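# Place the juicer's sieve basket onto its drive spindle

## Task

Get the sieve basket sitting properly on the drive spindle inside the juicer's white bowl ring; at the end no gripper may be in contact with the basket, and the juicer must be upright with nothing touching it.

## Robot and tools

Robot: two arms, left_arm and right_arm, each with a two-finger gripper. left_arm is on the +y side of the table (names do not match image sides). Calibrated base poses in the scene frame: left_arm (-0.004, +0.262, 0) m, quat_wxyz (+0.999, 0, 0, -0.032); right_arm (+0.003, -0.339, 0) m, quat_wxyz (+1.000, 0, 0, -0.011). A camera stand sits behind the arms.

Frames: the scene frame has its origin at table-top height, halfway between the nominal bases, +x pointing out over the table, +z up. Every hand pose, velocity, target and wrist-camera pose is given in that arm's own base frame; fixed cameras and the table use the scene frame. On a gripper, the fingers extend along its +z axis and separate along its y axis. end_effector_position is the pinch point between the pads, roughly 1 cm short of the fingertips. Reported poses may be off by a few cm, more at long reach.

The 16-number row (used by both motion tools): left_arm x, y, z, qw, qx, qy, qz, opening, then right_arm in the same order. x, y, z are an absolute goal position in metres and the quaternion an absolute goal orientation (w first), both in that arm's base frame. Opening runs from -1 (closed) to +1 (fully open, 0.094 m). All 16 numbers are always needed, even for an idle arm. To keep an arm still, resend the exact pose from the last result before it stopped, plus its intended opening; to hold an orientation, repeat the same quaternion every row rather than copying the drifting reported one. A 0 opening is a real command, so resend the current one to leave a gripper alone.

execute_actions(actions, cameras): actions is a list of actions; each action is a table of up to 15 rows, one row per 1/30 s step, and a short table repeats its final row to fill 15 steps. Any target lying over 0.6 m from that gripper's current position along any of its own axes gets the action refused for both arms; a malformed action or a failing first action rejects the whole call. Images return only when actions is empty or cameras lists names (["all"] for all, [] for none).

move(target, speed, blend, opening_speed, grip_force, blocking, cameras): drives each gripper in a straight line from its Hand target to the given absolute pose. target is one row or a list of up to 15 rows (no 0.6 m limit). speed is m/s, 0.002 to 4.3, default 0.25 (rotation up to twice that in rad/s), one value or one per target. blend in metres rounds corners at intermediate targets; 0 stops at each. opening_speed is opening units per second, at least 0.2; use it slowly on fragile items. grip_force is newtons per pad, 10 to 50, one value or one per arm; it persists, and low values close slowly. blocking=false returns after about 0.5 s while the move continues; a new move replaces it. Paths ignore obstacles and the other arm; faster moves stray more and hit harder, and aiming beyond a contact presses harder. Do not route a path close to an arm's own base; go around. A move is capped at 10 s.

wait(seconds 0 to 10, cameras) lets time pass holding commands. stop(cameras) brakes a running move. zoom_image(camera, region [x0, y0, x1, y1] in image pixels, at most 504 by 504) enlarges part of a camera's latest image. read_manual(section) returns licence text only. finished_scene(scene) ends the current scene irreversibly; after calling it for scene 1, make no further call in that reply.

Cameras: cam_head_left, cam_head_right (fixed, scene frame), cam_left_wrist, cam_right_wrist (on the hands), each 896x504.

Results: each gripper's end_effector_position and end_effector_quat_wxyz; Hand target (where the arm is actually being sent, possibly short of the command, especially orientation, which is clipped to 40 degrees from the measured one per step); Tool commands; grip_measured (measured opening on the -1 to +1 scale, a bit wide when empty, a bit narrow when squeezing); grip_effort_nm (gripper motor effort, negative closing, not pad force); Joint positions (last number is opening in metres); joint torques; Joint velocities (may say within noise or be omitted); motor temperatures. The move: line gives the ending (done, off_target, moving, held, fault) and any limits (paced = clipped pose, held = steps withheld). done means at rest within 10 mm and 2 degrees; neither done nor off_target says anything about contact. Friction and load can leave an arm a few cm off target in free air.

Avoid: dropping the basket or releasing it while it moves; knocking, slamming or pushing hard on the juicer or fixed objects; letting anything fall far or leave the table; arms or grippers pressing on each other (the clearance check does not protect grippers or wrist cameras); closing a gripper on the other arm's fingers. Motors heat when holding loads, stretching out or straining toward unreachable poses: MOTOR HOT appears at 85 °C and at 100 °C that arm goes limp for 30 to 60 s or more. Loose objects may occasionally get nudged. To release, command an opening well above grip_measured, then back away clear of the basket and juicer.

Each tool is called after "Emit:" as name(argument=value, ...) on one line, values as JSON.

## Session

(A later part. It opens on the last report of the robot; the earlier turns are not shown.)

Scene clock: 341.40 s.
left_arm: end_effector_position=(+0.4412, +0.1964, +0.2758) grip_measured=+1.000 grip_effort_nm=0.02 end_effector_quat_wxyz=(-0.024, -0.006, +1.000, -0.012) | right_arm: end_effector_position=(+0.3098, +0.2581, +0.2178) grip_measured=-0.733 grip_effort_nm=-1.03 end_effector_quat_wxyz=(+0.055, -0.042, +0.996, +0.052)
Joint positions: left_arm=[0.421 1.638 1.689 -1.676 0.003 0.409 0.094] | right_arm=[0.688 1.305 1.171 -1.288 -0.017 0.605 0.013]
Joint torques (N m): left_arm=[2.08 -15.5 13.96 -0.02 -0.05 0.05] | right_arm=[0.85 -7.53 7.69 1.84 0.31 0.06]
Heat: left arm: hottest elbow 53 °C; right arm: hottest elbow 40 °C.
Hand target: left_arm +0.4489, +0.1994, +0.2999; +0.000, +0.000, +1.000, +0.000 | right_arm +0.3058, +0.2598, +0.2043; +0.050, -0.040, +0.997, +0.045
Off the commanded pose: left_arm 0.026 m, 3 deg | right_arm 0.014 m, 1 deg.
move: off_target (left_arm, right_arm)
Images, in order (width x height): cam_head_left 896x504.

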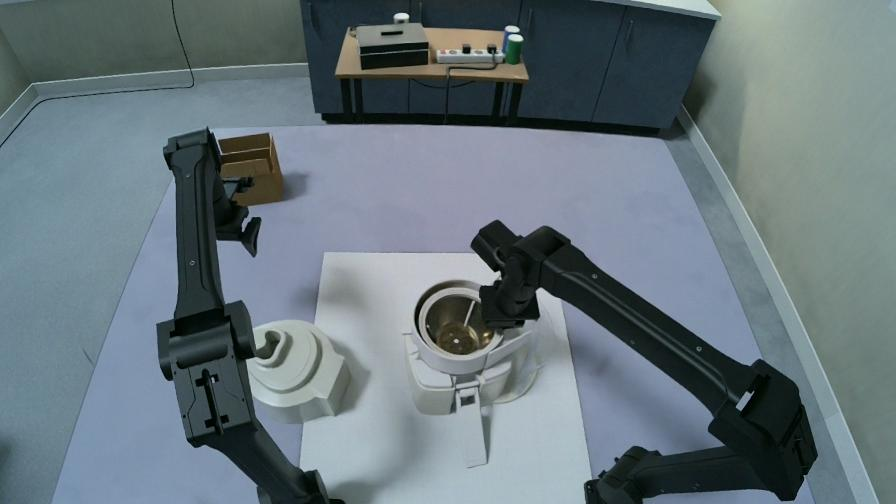

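Emit:
move(target=[[0.45,0.2,0.3,0,0,1,0,1,0.308,0.261,0.213,0.05,-0.04,0.996,0.045,-1],[0.45,0.2,0.3,0,0,1,0,1,0.308,0.261,0.213,0.05,-0.04,0.996,0.045,-0.5],[0.45,0.2,0.3,0,0,1,0,1,0.308,0.261,0.29,0.05,-0.04,0.996,0.045,-0.5],[0.45,0.2,0.3,0,0,1,0,1,0.4,0.12,0.32,0.0,-0.04,0.999,0.0,-0.5]], speed=0.1, opening_speed=0.5, cameras=["cam_head_left","cam_head_right","cam_right_wrist"])

Emit:
zoom_image(camera="cam_head_left", region=[400, 260, 520, 380])

Scene clock: 356.10 s.
left_arm: end_effector_position=(+0.4412, +0.1964, +0.2758) grip_measured=+1.000 grip_effort_nm=0.02 end_effector_quat_wxyz=(-0.024, -0.006, +1.000, -0.012) | right_arm: end_effector_position=(+0.3856, +0.1189, +0.2991) grip_measured=-0.501 grip_effort_nm=0.07 end_effector_quat_wxyz=(-0.020, -0.037, +0.999, -0.005)
Joint positions: left_arm=[0.421 1.638 1.689 -1.676 0.003 0.409 0.094] | right_arm=[0.3 1.423 1.507 -1.696 0 0.225 0.023]
Joint torques (N m): left_arm=[1.38 -15.97 13.89 -0.06 -0.04 0.01] | right_arm=[-1.2 -9.23 15.08 0.14 0.04 -0.16]
Heat: left arm: hottest elbow 54 °C; right arm: hottest elbow 41 °C.
Hand target: left_arm +0.4489, +0.1994, +0.2999; +0.000, +0.000, +1.000, +0.000 | right_arm +0.3987, +0.1196, +0.3197; +0.001, -0.040, +0.999, +0.000
Off the commanded pose: left_arm 0.026 m, 3 deg | right_arm 0.025 m, 2 deg.
move: off_target (left_arm, right_arm)
camera_calibration:
cam_right_wrist: T_world_to_cam=[[0.0693325, -0.996824, -0.0391856, 0.114901], [-0.858626, -0.0796264, 0.506381, 0.238564], [-0.507893, -0.00146296, -0.861419, 0.570389], [0, 0, 0, 1]] pos_world=[0.486567, 0.134366, 0.375042]
Images, in order (width x height): cam_head_left 896x504, cam_head_right 896x504, cam_right_wrist 896x504.

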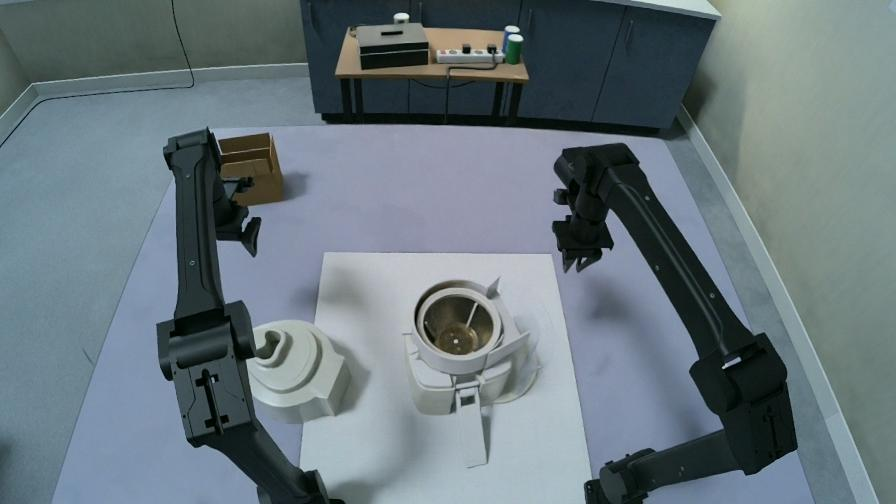

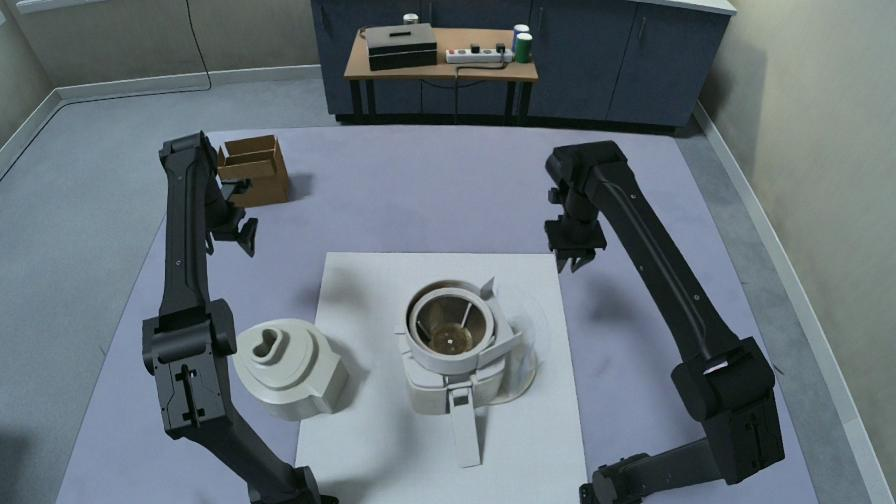

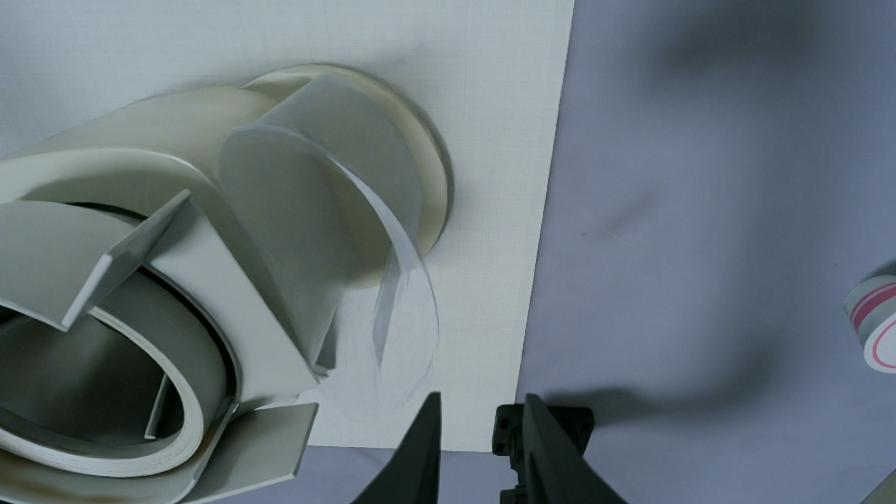

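Scaled by 4.200 from the camera's 896x504 image, which has a finer 1280x720 frame.

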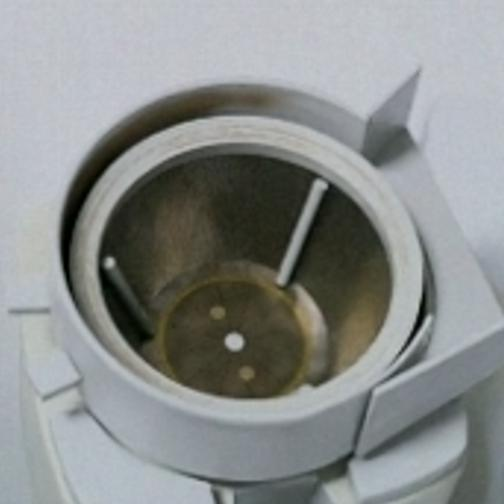

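Emit:
finished_scene(scene=2)

The scene is finished: the task was done.


## Next scene

The same job, from a new start.

Emit:
execute_actions(actions=[])

Emit:
zoom_image(camera="cam_head_left", region=[300, 160, 620, 420])

Scene clock: 0.00 s.
left_arm: end_effector_position=(+0.1876, +0.4349, +0.1883) grip_measured=+1.000 grip_effort_nm=n/a end_effector_quat_wxyz=(-0.204, +0.816, -0.425, -0.335) | right_arm: end_effector_position=(+0.6874, +0.3407, +0.4010) grip_measured=+1.000 grip_effort_nm=n/a end_effector_quat_wxyz=(+0.468, +0.128, +0.829, +0.277)
Joint positions: left_arm=[0.915 1.417 1.05 -0.842 -0.737 -1.125 0.094] | right_arm=[0.481 1.76 1.793 -0.456 0.091 0.73 0.094]
Joint velocities: within noise
Joint torques (N m): no reading
Motor temperatures (°C): left_arm=[25 32 32 25 24 26 27] | right_arm=[26 28 29 23 26 25 25]
Heat: left arm: hottest shoulder 32 °C; right arm: hottest elbow 29 °C.
Hand target: left_arm +0.1929, +0.4418, +0.1992; -0.216, +0.816, -0.420, -0.333 | right_arm +0.6886, +0.3414, +0.4278; +0.483, +0.128, +0.817, +0.289
Tool commands: left_gripper/opening=+1.0 right_gripper/opening=+1.0
camera_calibration:
cam_left_wrist: T_world_to_cam=[[0.833199, 0.549953, 0.0577081, -0.402113], [0.549841, -0.812865, -0.192162, 0.319701], [-0.0587715, 0.19184, -0.979665, 0.229655], [0, 0, 0, 1]] pos_world=[0.172753, 0.43696, 0.309625]
cam_right_wrist: T_world_to_cam=[[0.0861361, -0.793829, -0.602011, 0.464094], [-0.864712, 0.240549, -0.440919, 0.738678], [0.494827, 0.558545, -0.665713, -0.1468], [0, 0, 0, 1]] pos_world=[0.671409, 0.272718, 0.50736]

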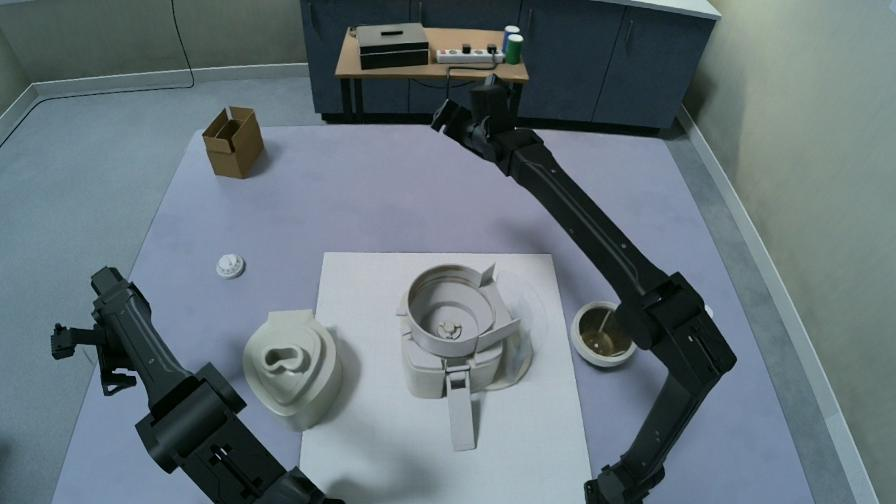

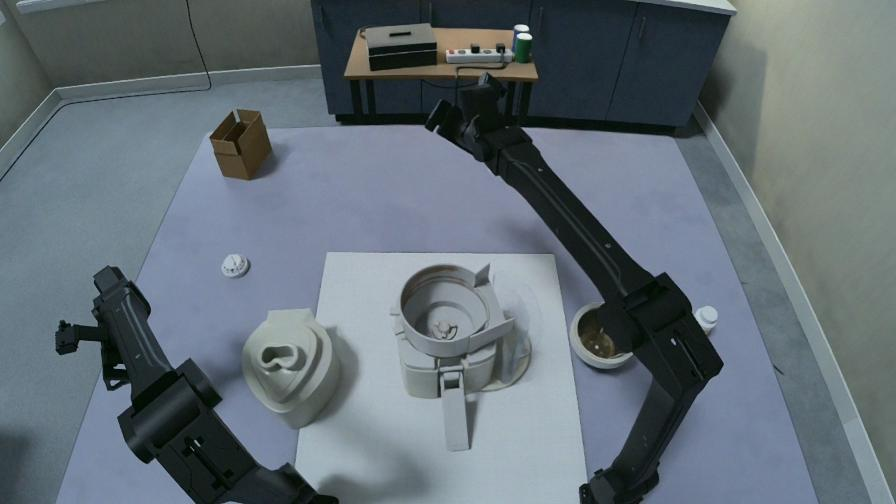

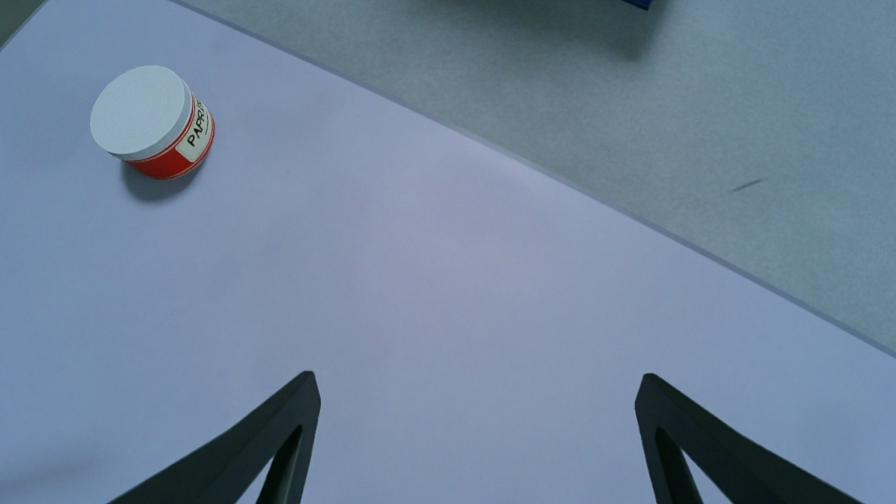

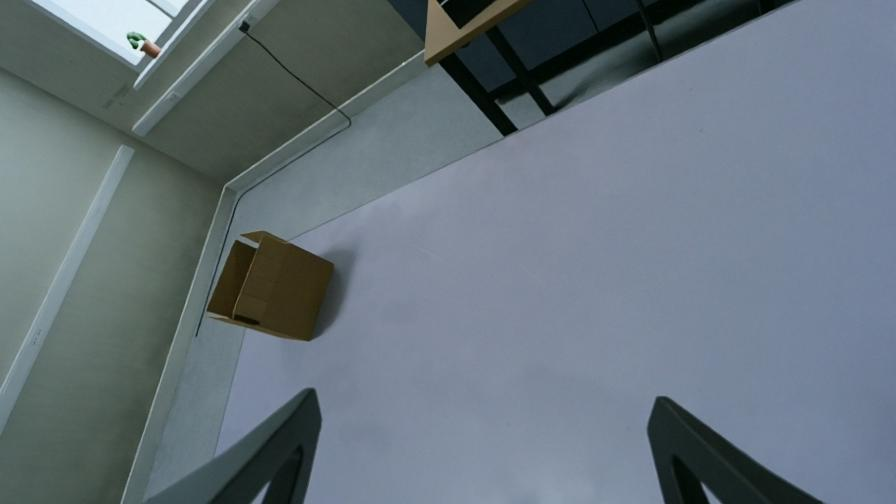

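Scaled by 1.575 from the camera's 896x504 image, which has a finer 1280x720 frame.

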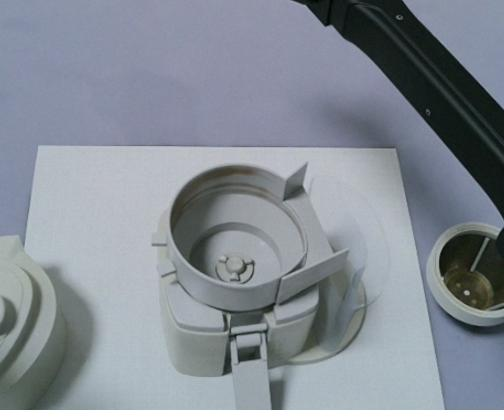

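Emit:
move(target=[[0.1929,0.4418,0.1992,-0.216,0.816,-0.42,-0.333,1,0.5,0.05,0.38,0,0,1,0,0.5],[0.1929,0.4418,0.1992,-0.216,0.816,-0.42,-0.333,1,0.37,-0.07,0.24,0,0,1,0,0.5]], speed=0.3, blend=0.05, cameras=["cam_head_left","cam_right_wrist"])

Emit:
zoom_image(camera="cam_head_left", region=[540, 280, 660, 400])

Scene clock: 17.63 s.
left_arm: end_effector_position=(+0.1876, +0.4349, +0.1883) grip_measured=+1.000 grip_effort_nm=0.02 end_effector_quat_wxyz=(-0.204, +0.816, -0.425, -0.335) | right_arm: end_effector_position=(+0.3713, -0.0671, +0.2390) grip_measured=+0.502 grip_effort_nm=-0.10 end_effector_quat_wxyz=(-0.009, +0.001, +1.000, +0.000)
Joint positions: left_arm=[0.915 1.417 1.05 -0.842 -0.737 -1.125 0.094] | right_arm=[-0.176 1.339 1.266 -1.516 0.003 -0.173 0.071]
Joint torques (N m): left_arm=[1.73 -11.93 11.89 0.9 -0.53 0] | right_arm=[-1.85 -9.41 8.61 1.39 -0.11 -0.18]
Motor temperatures (°C): left_arm=[25 32 37 25 24 26 27] | right_arm=[26 29 36 23 26 25 25]
Heat: left arm: hottest elbow 37 °C; right arm: hottest elbow 36 °C.
Hand target: left_arm +0.1928, +0.4415, +0.1992; -0.216, +0.816, -0.420, -0.333 | right_arm +0.3700, -0.0699, +0.2401; +0.000, +0.000, +1.000, +0.000
Off the commanded pose: left_arm 0.014 m, 2 deg | right_arm 0.003 m, 1 deg.
move: off_target (left_arm)
camera_calibration:
cam_right_wrist: T_world_to_cam=[[-0.00739955, -0.998783, -0.0487621, -0.0412289], [-0.873722, -0.0172601, 0.486119, 0.256465], [-0.486369, 0.0462016, -0.872531, 0.508961], [0, 0, 0, 1]] pos_world=[0.471317, -0.0602669, 0.317401]
Images, in order (width x height): cam_head_left 896x504, cam_right_wrist 896x504.

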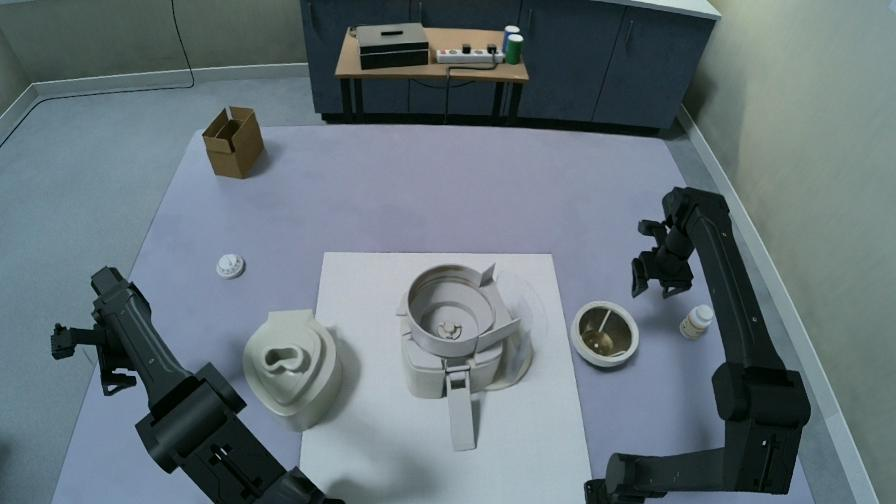

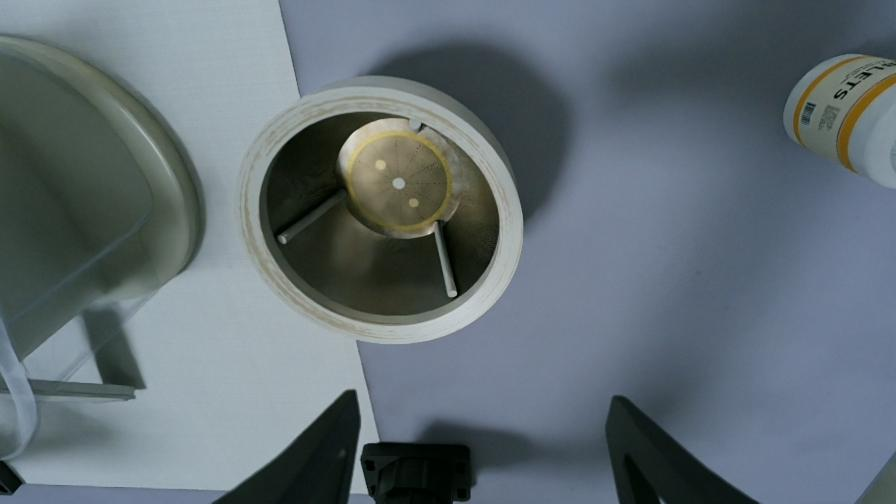

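Scaled by 4.200 from the camera's 896x504 image, which has a finer 1280x720 frame.

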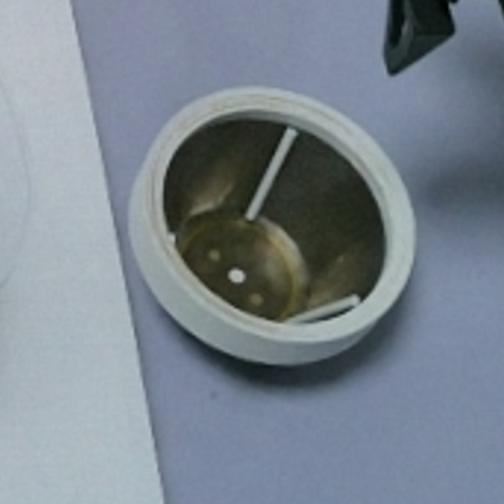

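Emit:
move(target=[[0.1929,0.4418,0.1992,-0.216,0.816,-0.42,-0.333,1,0.365,-0.087,0.14,0,0,1,0,0.3],[0.1929,0.4418,0.1992,-0.216,0.816,-0.42,-0.333,1,0.364,-0.088,0.088,0,0,1,0,0.3],[0.1929,0.4418,0.1992,-0.216,0.816,-0.42,-0.333,1,0.364,-0.088,0.088,0,0,1,0,-1]], speed=0.12, opening_speed=0.6, cameras=["cam_right_wrist","cam_head_left"])

Scene clock: 31.40 s.
left_arm: end_effector_position=(+0.1876, +0.4349, +0.1883) grip_measured=+1.000 grip_effort_nm=0.02 end_effector_quat_wxyz=(-0.204, +0.816, -0.425, -0.335) | right_arm: end_effector_position=(+0.3648, -0.0835, +0.0919) grip_measured=-0.694 grip_effort_nm=-1.02 end_effector_quat_wxyz=(-0.001, -0.002, +1.000, +0.001)
Joint positions: left_arm=[0.915 1.417 1.05 -0.842 -0.737 -1.125 0.094] | right_arm=[-0.224 1.429 0.952 -1.097 -0.001 -0.229 0.014]
Joint torques (N m): left_arm=[1.38 -11.93 11.77 0.88 -0.51 -0.05] | right_arm=[-2.08 -8.47 7.71 1.33 0.04 -0.14]
Heat: left arm: hottest elbow 40 °C; right arm: hottest elbow 36 °C.
Hand target: left_arm +0.1928, +0.4415, +0.1992; -0.216, +0.816, -0.420, -0.333 | right_arm +0.3640, -0.0880, +0.0882; +0.000, +0.000, +1.000, +0.000
Off the commanded pose: left_arm 0.014 m, 2 deg | right_arm 0.006 m, 0 deg.
move: off_target (left_arm)
camera_calibration:
cam_right_wrist: T_world_to_cam=[[0.000608497, -0.998729, -0.050405, -0.0675818], [-0.881153, -0.0243686, 0.472203, 0.325493], [-0.472831, 0.0441272, -0.880047, 0.37377], [0, 0, 0, 1]] pos_world=[0.46358, -0.0760575, 0.17183]
Images, in order (width x height): cam_head_left 896x504, cam_right_wrist 896x504.

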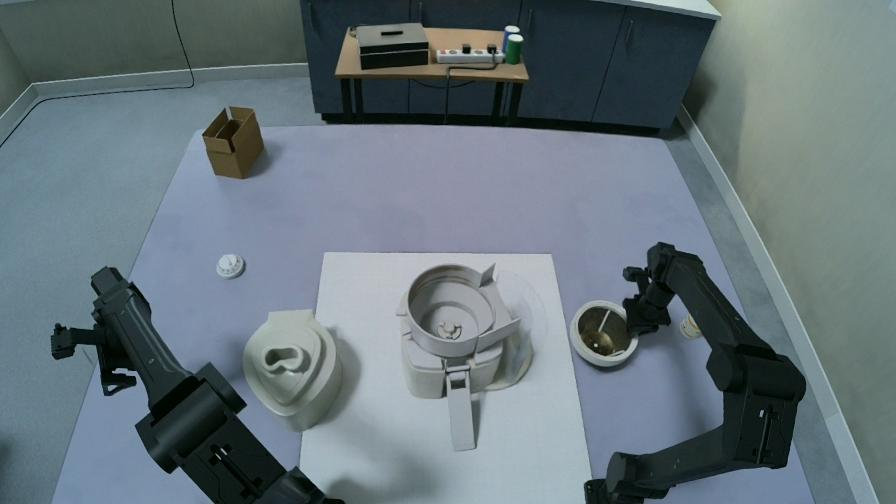

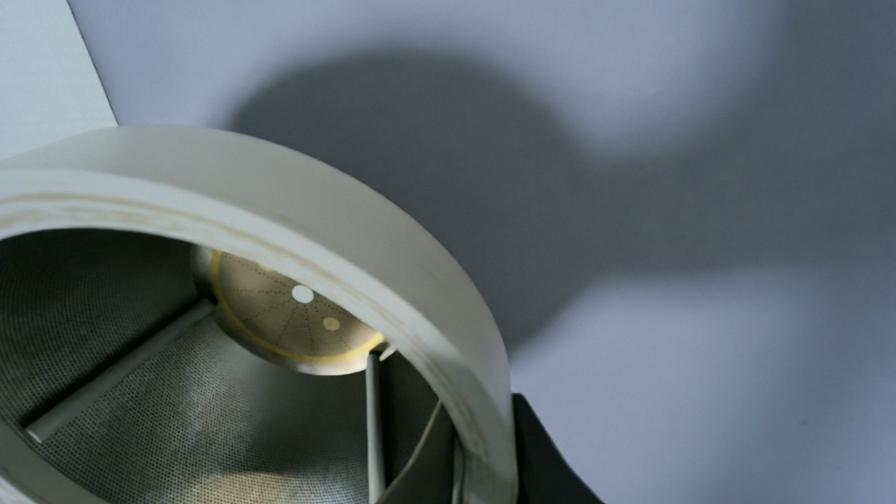

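Emit:
move(target=[[0.1929,0.4418,0.1992,-0.216,0.816,-0.42,-0.333,1,0.37,-0.07,0.39,0,0,1,0,-1],[0.1929,0.4418,0.1992,-0.216,0.816,-0.42,-0.333,1,0.345,0.262,0.39,0,0,1,0,-1],[0.1929,0.4418,0.1992,-0.216,0.816,-0.42,-0.333,1,0.335,0.27,0.3,-0.048,0,0.997,0.06,-1]], speed=0.2, blend=0.03, cameras=["cam_head_left","cam_head_right","cam_right_wrist"])

Emit:
zoom_image(camera="cam_head_left", region=[380, 220, 540, 380])

Emit:
zoom_image(camera="cam_head_right", region=[380, 220, 540, 380])

Scene clock: 46.07 s.
left_arm: end_effector_position=(+0.1876, +0.4349, +0.1883) grip_measured=+1.000 grip_effort_nm=0.02 end_effector_quat_wxyz=(-0.204, +0.816, -0.425, -0.335) | right_arm: end_effector_position=(+0.3306, +0.2721, +0.2964) grip_measured=-0.706 grip_effort_nm=-1.03 end_effector_quat_wxyz=(-0.056, -0.007, +0.997, +0.050)
Joint positions: left_arm=[0.915 1.417 1.05 -0.842 -0.737 -1.125 0.094] | right_arm=[0.63 1.479 1.553 -1.678 -0.147 0.614 0.014]
Joint torques (N m): left_arm=[1.14 -11.69 11.89 0.94 -0.46 -0.05] | right_arm=[-1.9 -11.46 9.44 1.21 -0.3 -0.05]
Motor temperatures (°C): left_arm=[25 32 43 25 24 26 27] | right_arm=[26 30 37 23 26 25 26]
Heat: left arm: hottest elbow 43 °C; right arm: hottest elbow 37 °C.
Hand target: left_arm +0.1928, +0.4415, +0.1992; -0.216, +0.816, -0.420, -0.333 | right_arm +0.3349, +0.2699, +0.3001; -0.048, +0.000, +0.997, +0.060
Off the commanded pose: left_arm 0.014 m, 2 deg | right_arm 0.006 m, 2 deg.
move: off_target (left_arm)
camera_calibration:
cam_right_wrist: T_world_to_cam=[[-0.00105065, -0.988904, -0.148554, 0.324929], [-0.823621, -0.0833953, 0.560976, 0.178166], [-0.56714, 0.122941, -0.814394, 0.512088], [0, 0, 0, 1]] pos_world=[0.437508, 0.273225, 0.365364]
Images, in order (width x height): cam_head_left 896x504, cam_head_right 896x504, cam_right_wrist 896x504.

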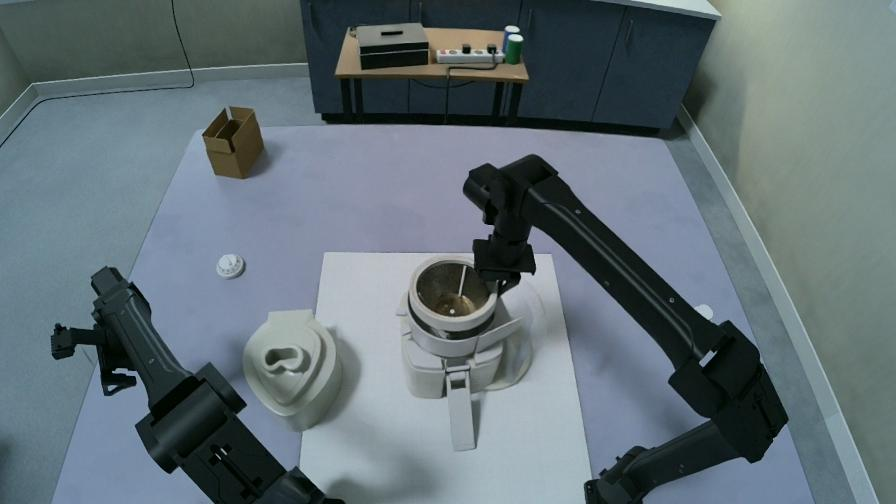

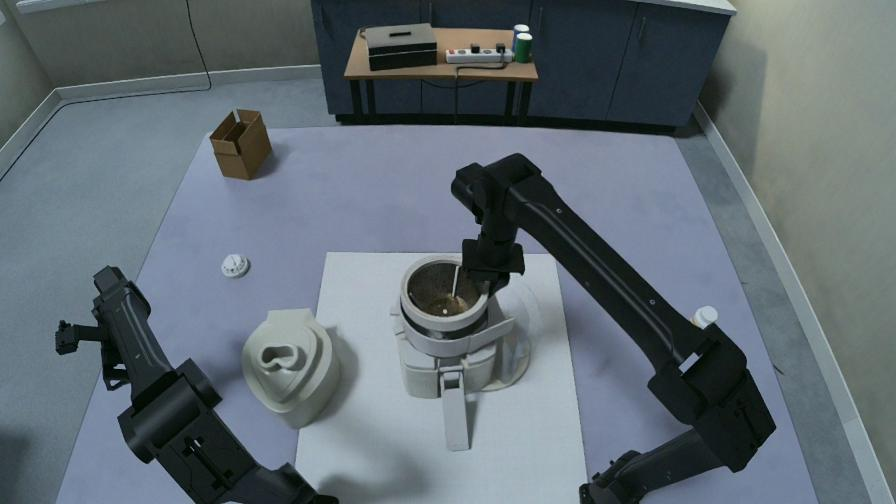

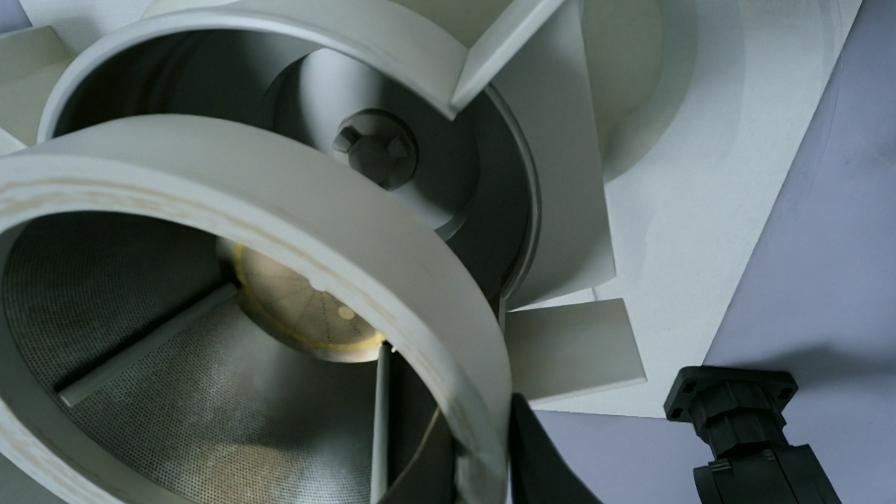

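Scaled by 3.150 from the camera's 896x504 image, which has a finer 1280x720 frame.

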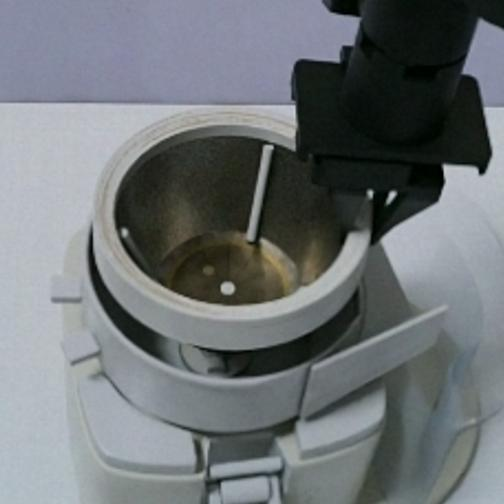

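Scaled by 3.150 from the camera's 896x504 image, which has a finer 1280x720 frame.

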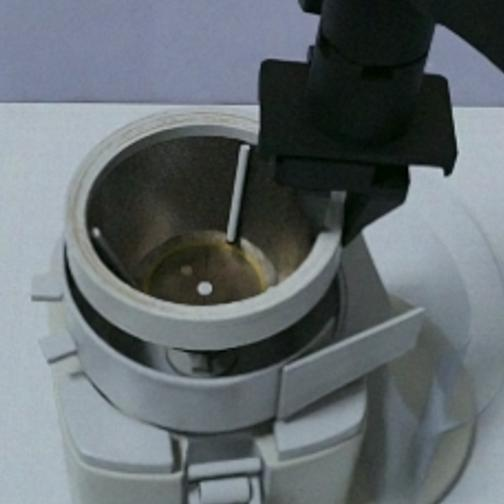

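Emit:
move(target=[0.1929,0.4418,0.1992,-0.216,0.816,-0.42,-0.333,1,0.336,0.269,0.238,-0.058,0,0.996,0.07,-1], speed=0.07, cameras=["cam_head_left"])

Emit:
zoom_image(camera="cam_head_left", region=[380, 220, 540, 380])

Scene clock: 55.47 s.
left_arm: end_effector_position=(+0.1876, +0.4349, +0.1883) grip_measured=+1.000 grip_effort_nm=0.02 end_effector_quat_wxyz=(-0.204, +0.816, -0.425, -0.335) | right_arm: end_effector_position=(+0.3340, +0.2718, +0.2382) grip_measured=-0.707 grip_effort_nm=-1.03 end_effector_quat_wxyz=(-0.060, +0.001, +0.996, +0.064)
Joint positions: left_arm=[0.915 1.417 1.05 -0.842 -0.737 -1.125 0.094] | right_arm=[0.614 1.479 1.399 -1.515 -0.174 0.614 0.014]
Joint torques (N m): left_arm=[0.79 -11.4 11.81 0.87 -0.56 -0.07] | right_arm=[-1.38 -11.16 8.87 1.1 -0.32 -0.16]
Heat: left arm: hottest elbow 44 °C; right arm: hottest elbow 37 °C.
Hand target: left_arm +0.1928, +0.4415, +0.1992; -0.216, +0.816, -0.420, -0.333 | right_arm +0.3360, +0.2690, +0.2381; -0.058, +0.000, +0.996, +0.070
Off the commanded pose: left_arm 0.014 m, 2 deg | right_arm 0.003 m, 1 deg.
move: off_target (left_arm)
Images, in order (width x height): cam_head_left 896x504.

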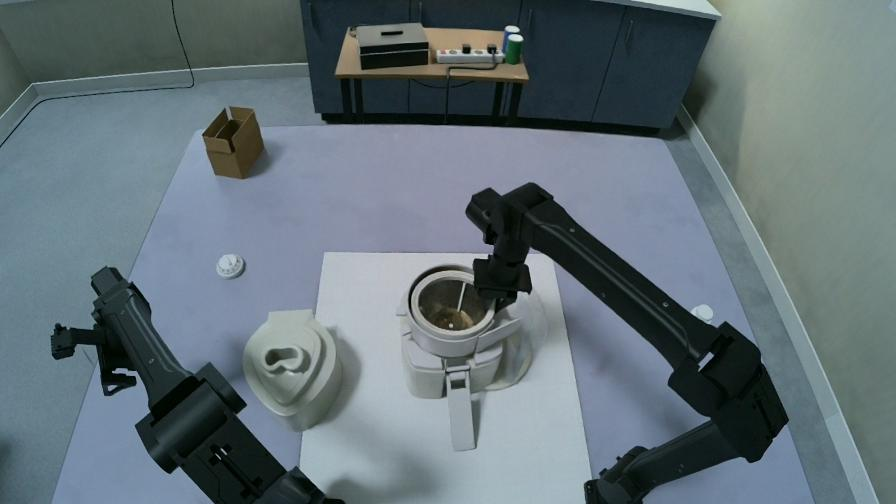

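Scaled by 3.150 from the camera's 896x504 image, which has a finer 1280x720 frame.

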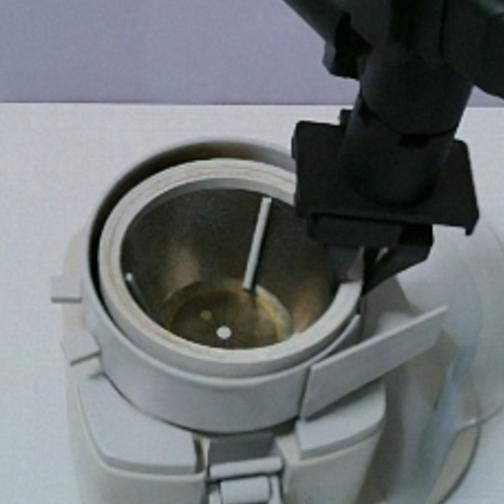

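Emit:
move(target=[0.1929,0.4418,0.1992,-0.216,0.816,-0.42,-0.333,1,0.336,0.273,0.2,-0.058,0,0.996,0.073,-1], speed=0.06, cameras=["cam_head_left"])

Emit:
zoom_image(camera="cam_head_left", region=[400, 250, 520, 370])

Scene clock: 62.73 s.
left_arm: end_effector_position=(+0.1876, +0.4349, +0.1883) grip_measured=+1.000 grip_effort_nm=0.02 end_effector_quat_wxyz=(-0.204, +0.816, -0.425, -0.335) | right_arm: end_effector_position=(+0.3373, +0.2774, +0.2216) grip_measured=-0.707 grip_effort_nm=-1.03 end_effector_quat_wxyz=(-0.044, -0.002, +0.995, +0.086)
Joint positions: left_arm=[0.915 1.417 1.05 -0.842 -0.737 -1.125 0.094] | right_arm=[0.613 1.467 1.341 -1.419 -0.192 0.612 0.014]
Joint torques (N m): left_arm=[1.26 -11.93 11.85 1.06 -0.52 -0.01] | right_arm=[-0.62 -8.47 6.64 1.4 0.14 -0.08]
Heat: left arm: hottest elbow 45 °C; right arm: hottest elbow 37 °C.
Hand target: left_arm +0.1928, +0.4415, +0.1992; -0.216, +0.816, -0.420, -0.333 | right_arm +0.3355, +0.2728, +0.2007; -0.058, +0.000, +0.996, +0.073
Off the commanded pose: left_arm 0.014 m, 2 deg | right_arm 0.022 m, 2 deg.
move: off_target (left_arm, right_arm)
Images, in order (width x height): cam_head_left 896x504.

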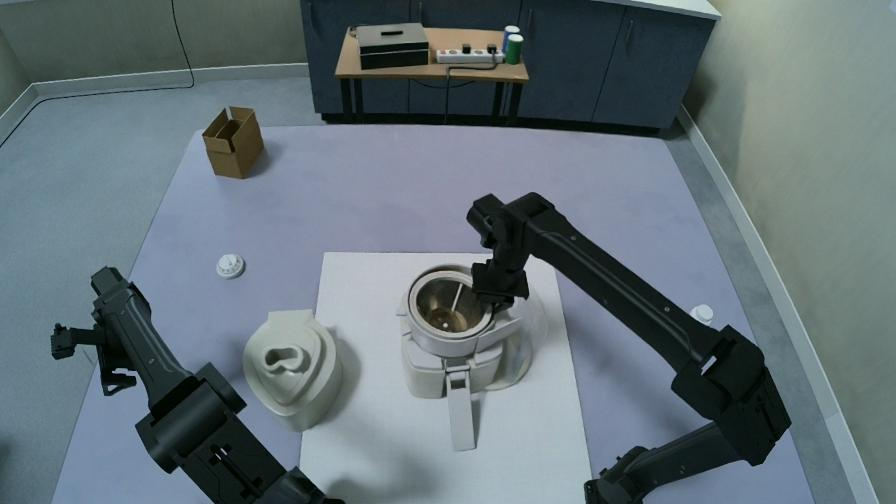

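Scaled by 4.200 from the camera's 896x504 image, which has a finer 1280x720 frame.

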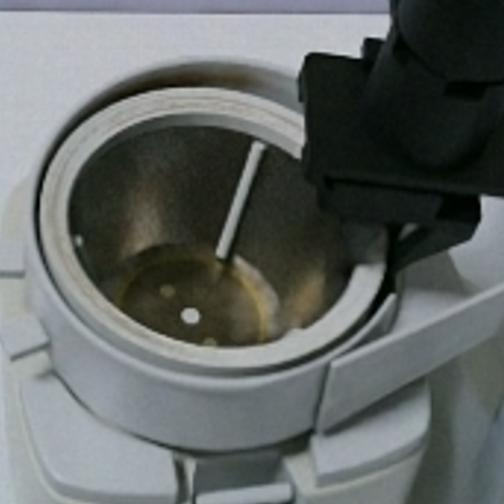

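Emit:
move(target=[[0.1929,0.4418,0.1992,-0.216,0.816,-0.42,-0.333,1,0.337,0.2715,0.245,-0.058,0,0.996,0.064,-1],[0.1929,0.4418,0.1992,-0.216,0.816,-0.42,-0.333,1,0.338,0.2705,0.207,-0.058,0,0.997,0.06,-1],[0.1929,0.4418,0.1992,-0.216,0.816,-0.42,-0.333,1,0.353,0.272,0.203,-0.058,-0.105,0.991,0.058,-1]], speed=0.06, cameras=["cam_head_left"])

Emit:
zoom_image(camera="cam_head_left", region=[400, 250, 520, 370])

Scene clock: 74.83 s.
left_arm: end_effector_position=(+0.1876, +0.4349, +0.1883) grip_measured=+1.000 grip_effort_nm=0.02 end_effector_quat_wxyz=(-0.204, +0.816, -0.425, -0.335) | right_arm: end_effector_position=(+0.3439, +0.2716, +0.2152) grip_measured=-0.710 grip_effort_nm=-1.03 end_effector_quat_wxyz=(-0.045, -0.088, +0.993, +0.067)
Joint positions: left_arm=[0.915 1.417 1.05 -0.842 -0.737 -1.125 0.094] | right_arm=[0.606 1.498 1.361 -1.447 -0.161 0.429 0.014]
Joint torques (N m): left_arm=[2.84 -11.4 11.95 0.99 -0.57 -0.08] | right_arm=[-1.38 -7.59 10.8 0.51 0.11 -0.55]
Heat: left arm: hottest elbow 46 °C; right arm: hottest elbow 37 °C.
Hand target: left_arm +0.1928, +0.4415, +0.1992; -0.216, +0.816, -0.420, -0.333 | right_arm +0.3525, +0.2717, +0.2031; -0.058, -0.104, +0.991, +0.058
Off the commanded pose: left_arm 0.014 m, 2 deg | right_arm 0.015 m, 3 deg.
move: off_target (left_arm, right_arm)
Images, in order (width x height): cam_head_left 896x504.

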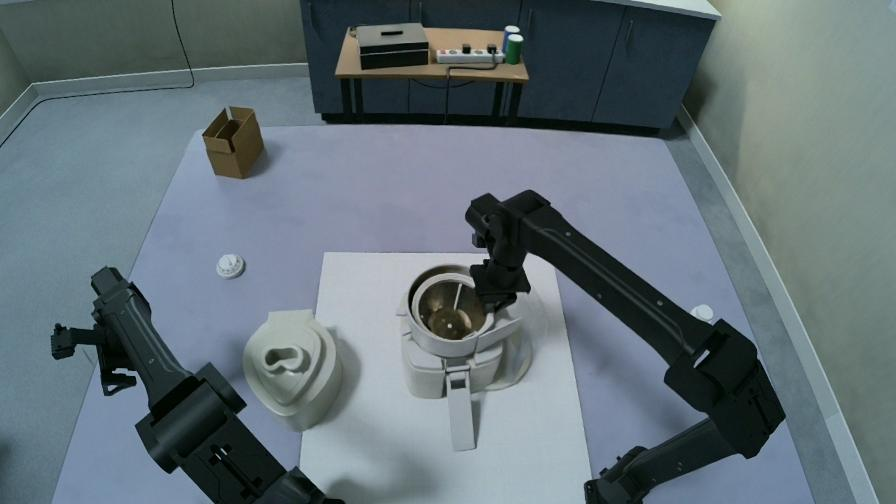

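Scaled by 4.200 from the camera's 896x504 image, which has a finer 1280x720 frame.

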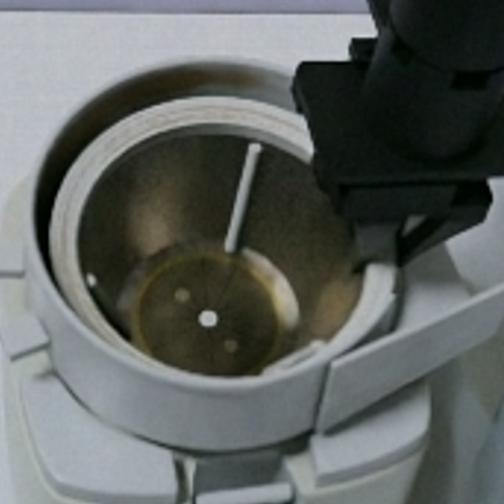

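Emit:
move(target=[[0.1929,0.4418,0.1992,-0.216,0.816,-0.42,-0.333,1,0.345,0.273,0.207,-0.05,-0.095,0.993,0.062,-1],[0.1929,0.4418,0.1992,-0.216,0.816,-0.42,-0.333,1,0.345,0.273,0.207,-0.05,-0.095,0.993,0.062,-0.5]], speed=0.05, opening_speed=0.5, cameras=["cam_head_left"])

Emit:
zoom_image(camera="cam_head_left", region=[400, 250, 520, 370])

Scene clock: 82.07 s.
left_arm: end_effector_position=(+0.1876, +0.4349, +0.1883) grip_measured=+1.000 grip_effort_nm=0.02 end_effector_quat_wxyz=(-0.204, +0.816, -0.425, -0.335) | right_arm: end_effector_position=(+0.3432, +0.2744, +0.2154) grip_measured=-0.503 grip_effort_nm=0.14 end_effector_quat_wxyz=(-0.045, -0.089, +0.992, +0.071)
Joint positions: left_arm=[0.915 1.417 1.05 -0.842 -0.737 -1.125 0.094] | right_arm=[0.609 1.498 1.361 -1.442 -0.168 0.429 0.023]
Joint torques (N m): left_arm=[1.79 -11.63 11.81 1.11 -0.5 -0.02] | right_arm=[-0.73 -9.58 9.21 0.79 0.41 -0.22]
Heat: left arm: hottest elbow 46 °C; right arm: hottest elbow 38 °C.
Hand target: left_arm +0.1928, +0.4415, +0.1992; -0.216, +0.816, -0.420, -0.333 | right_arm +0.3450, +0.2729, +0.2071; -0.050, -0.095, +0.992, +0.062
Off the commanded pose: left_arm 0.014 m, 2 deg | right_arm 0.009 m, 1 deg.
move: off_target (left_arm)
Images, in order (width x height): cam_head_left 896x504.

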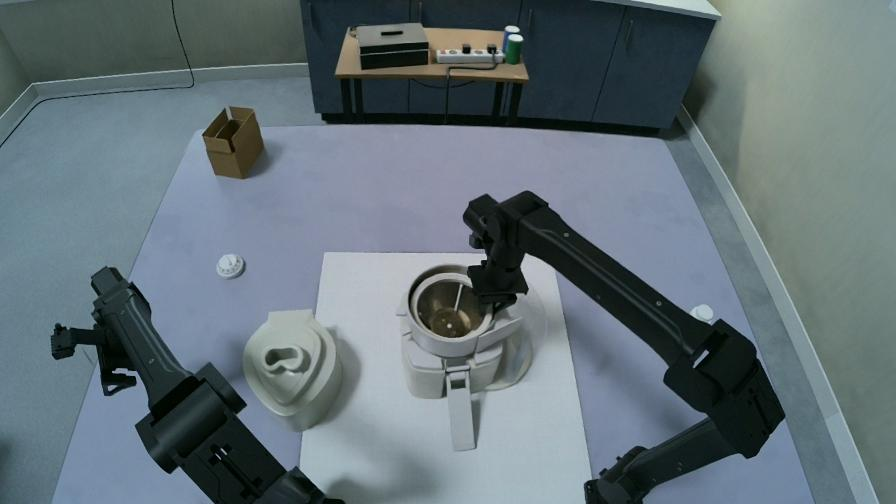

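Scaled by 4.200 from the camera's 896x504 image, which has a finer 1280x720 frame.

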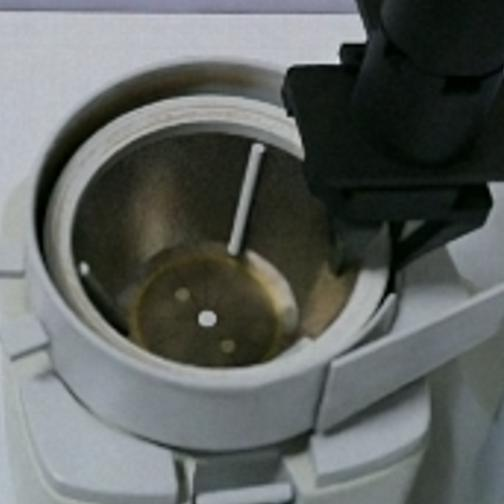

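Emit:
move(target=[[0.1929,0.4418,0.1992,-0.216,0.816,-0.42,-0.333,1,0.343,0.273,0.3,-0.05,-0.095,0.993,0.062,-0.5],[0.1929,0.4418,0.1992,-0.216,0.816,-0.42,-0.333,1,0.41,0.12,0.33,0,0,1,0,-0.5]], speed=0.13, cameras=["cam_head_left"])

Emit:
zoom_image(camera="cam_head_left", region=[400, 250, 520, 370])

Scene clock: 91.67 s.
left_arm: end_effector_position=(+0.1876, +0.4349, +0.1883) grip_measured=+1.000 grip_effort_nm=0.02 end_effector_quat_wxyz=(-0.204, +0.816, -0.425, -0.335) | right_arm: end_effector_position=(+0.3995, +0.1202, +0.2976) grip_measured=-0.502 grip_effort_nm=0.09 end_effector_quat_wxyz=(-0.021, +0.003, +1.000, -0.006)
Joint positions: left_arm=[0.915 1.417 1.05 -0.842 -0.737 -1.125 0.094] | right_arm=[0.293 1.46 1.541 -1.696 0 0.299 0.023]
Joint torques (N m): left_arm=[2.14 -10.93 11.96 0.76 -0.52 -0.03] | right_arm=[-0.44 -11.75 15.15 0.01 0.08 -0.17]
Heat: left arm: hottest elbow 47 °C; right arm: hottest elbow 39 °C.
Hand target: left_arm +0.1928, +0.4415, +0.1992; -0.216, +0.816, -0.420, -0.333 | right_arm +0.4081, +0.1195, +0.3291; +0.013, +0.000, +1.000, +0.003
Off the commanded pose: left_arm 0.014 m, 2 deg | right_arm 0.034 m, 3 deg.
joint sent to its limit (right arm) — joint 4 (wrist pitch), lower limit. The joint targets still meet the commanded pose.
move: off_target (left_arm, right_arm)
Images, in order (width x height): cam_head_left 896x504.

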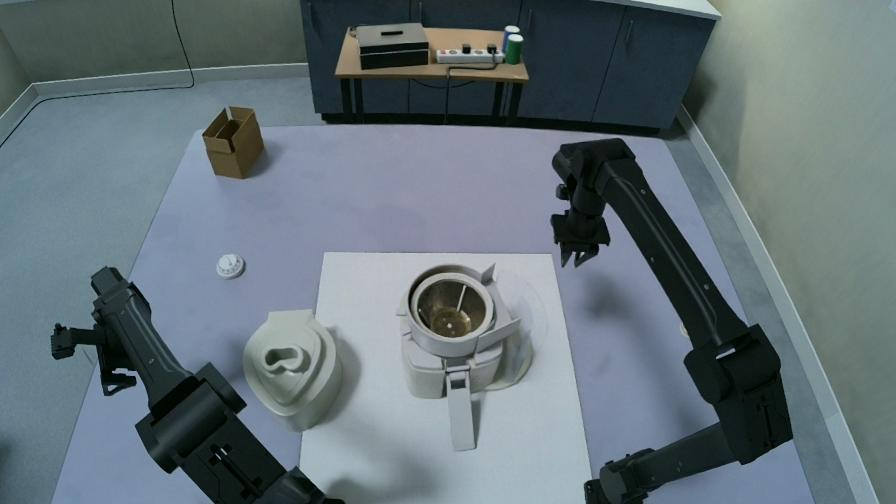

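Scaled by 4.200 from the camera's 896x504 image, which has a finer 1280x720 frame.

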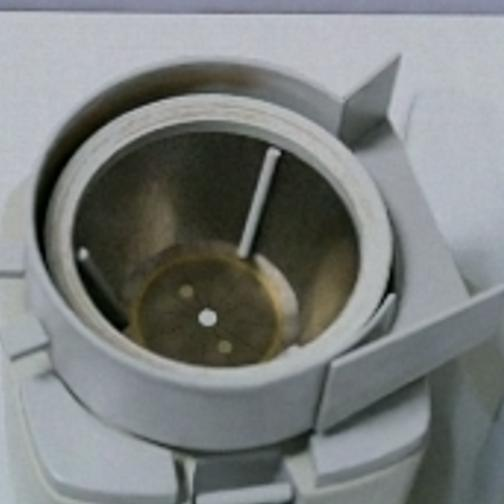

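Matches the seated state from scene 2.

Emit:
finished_scene(scene=3)

The scene is finished: the task was done.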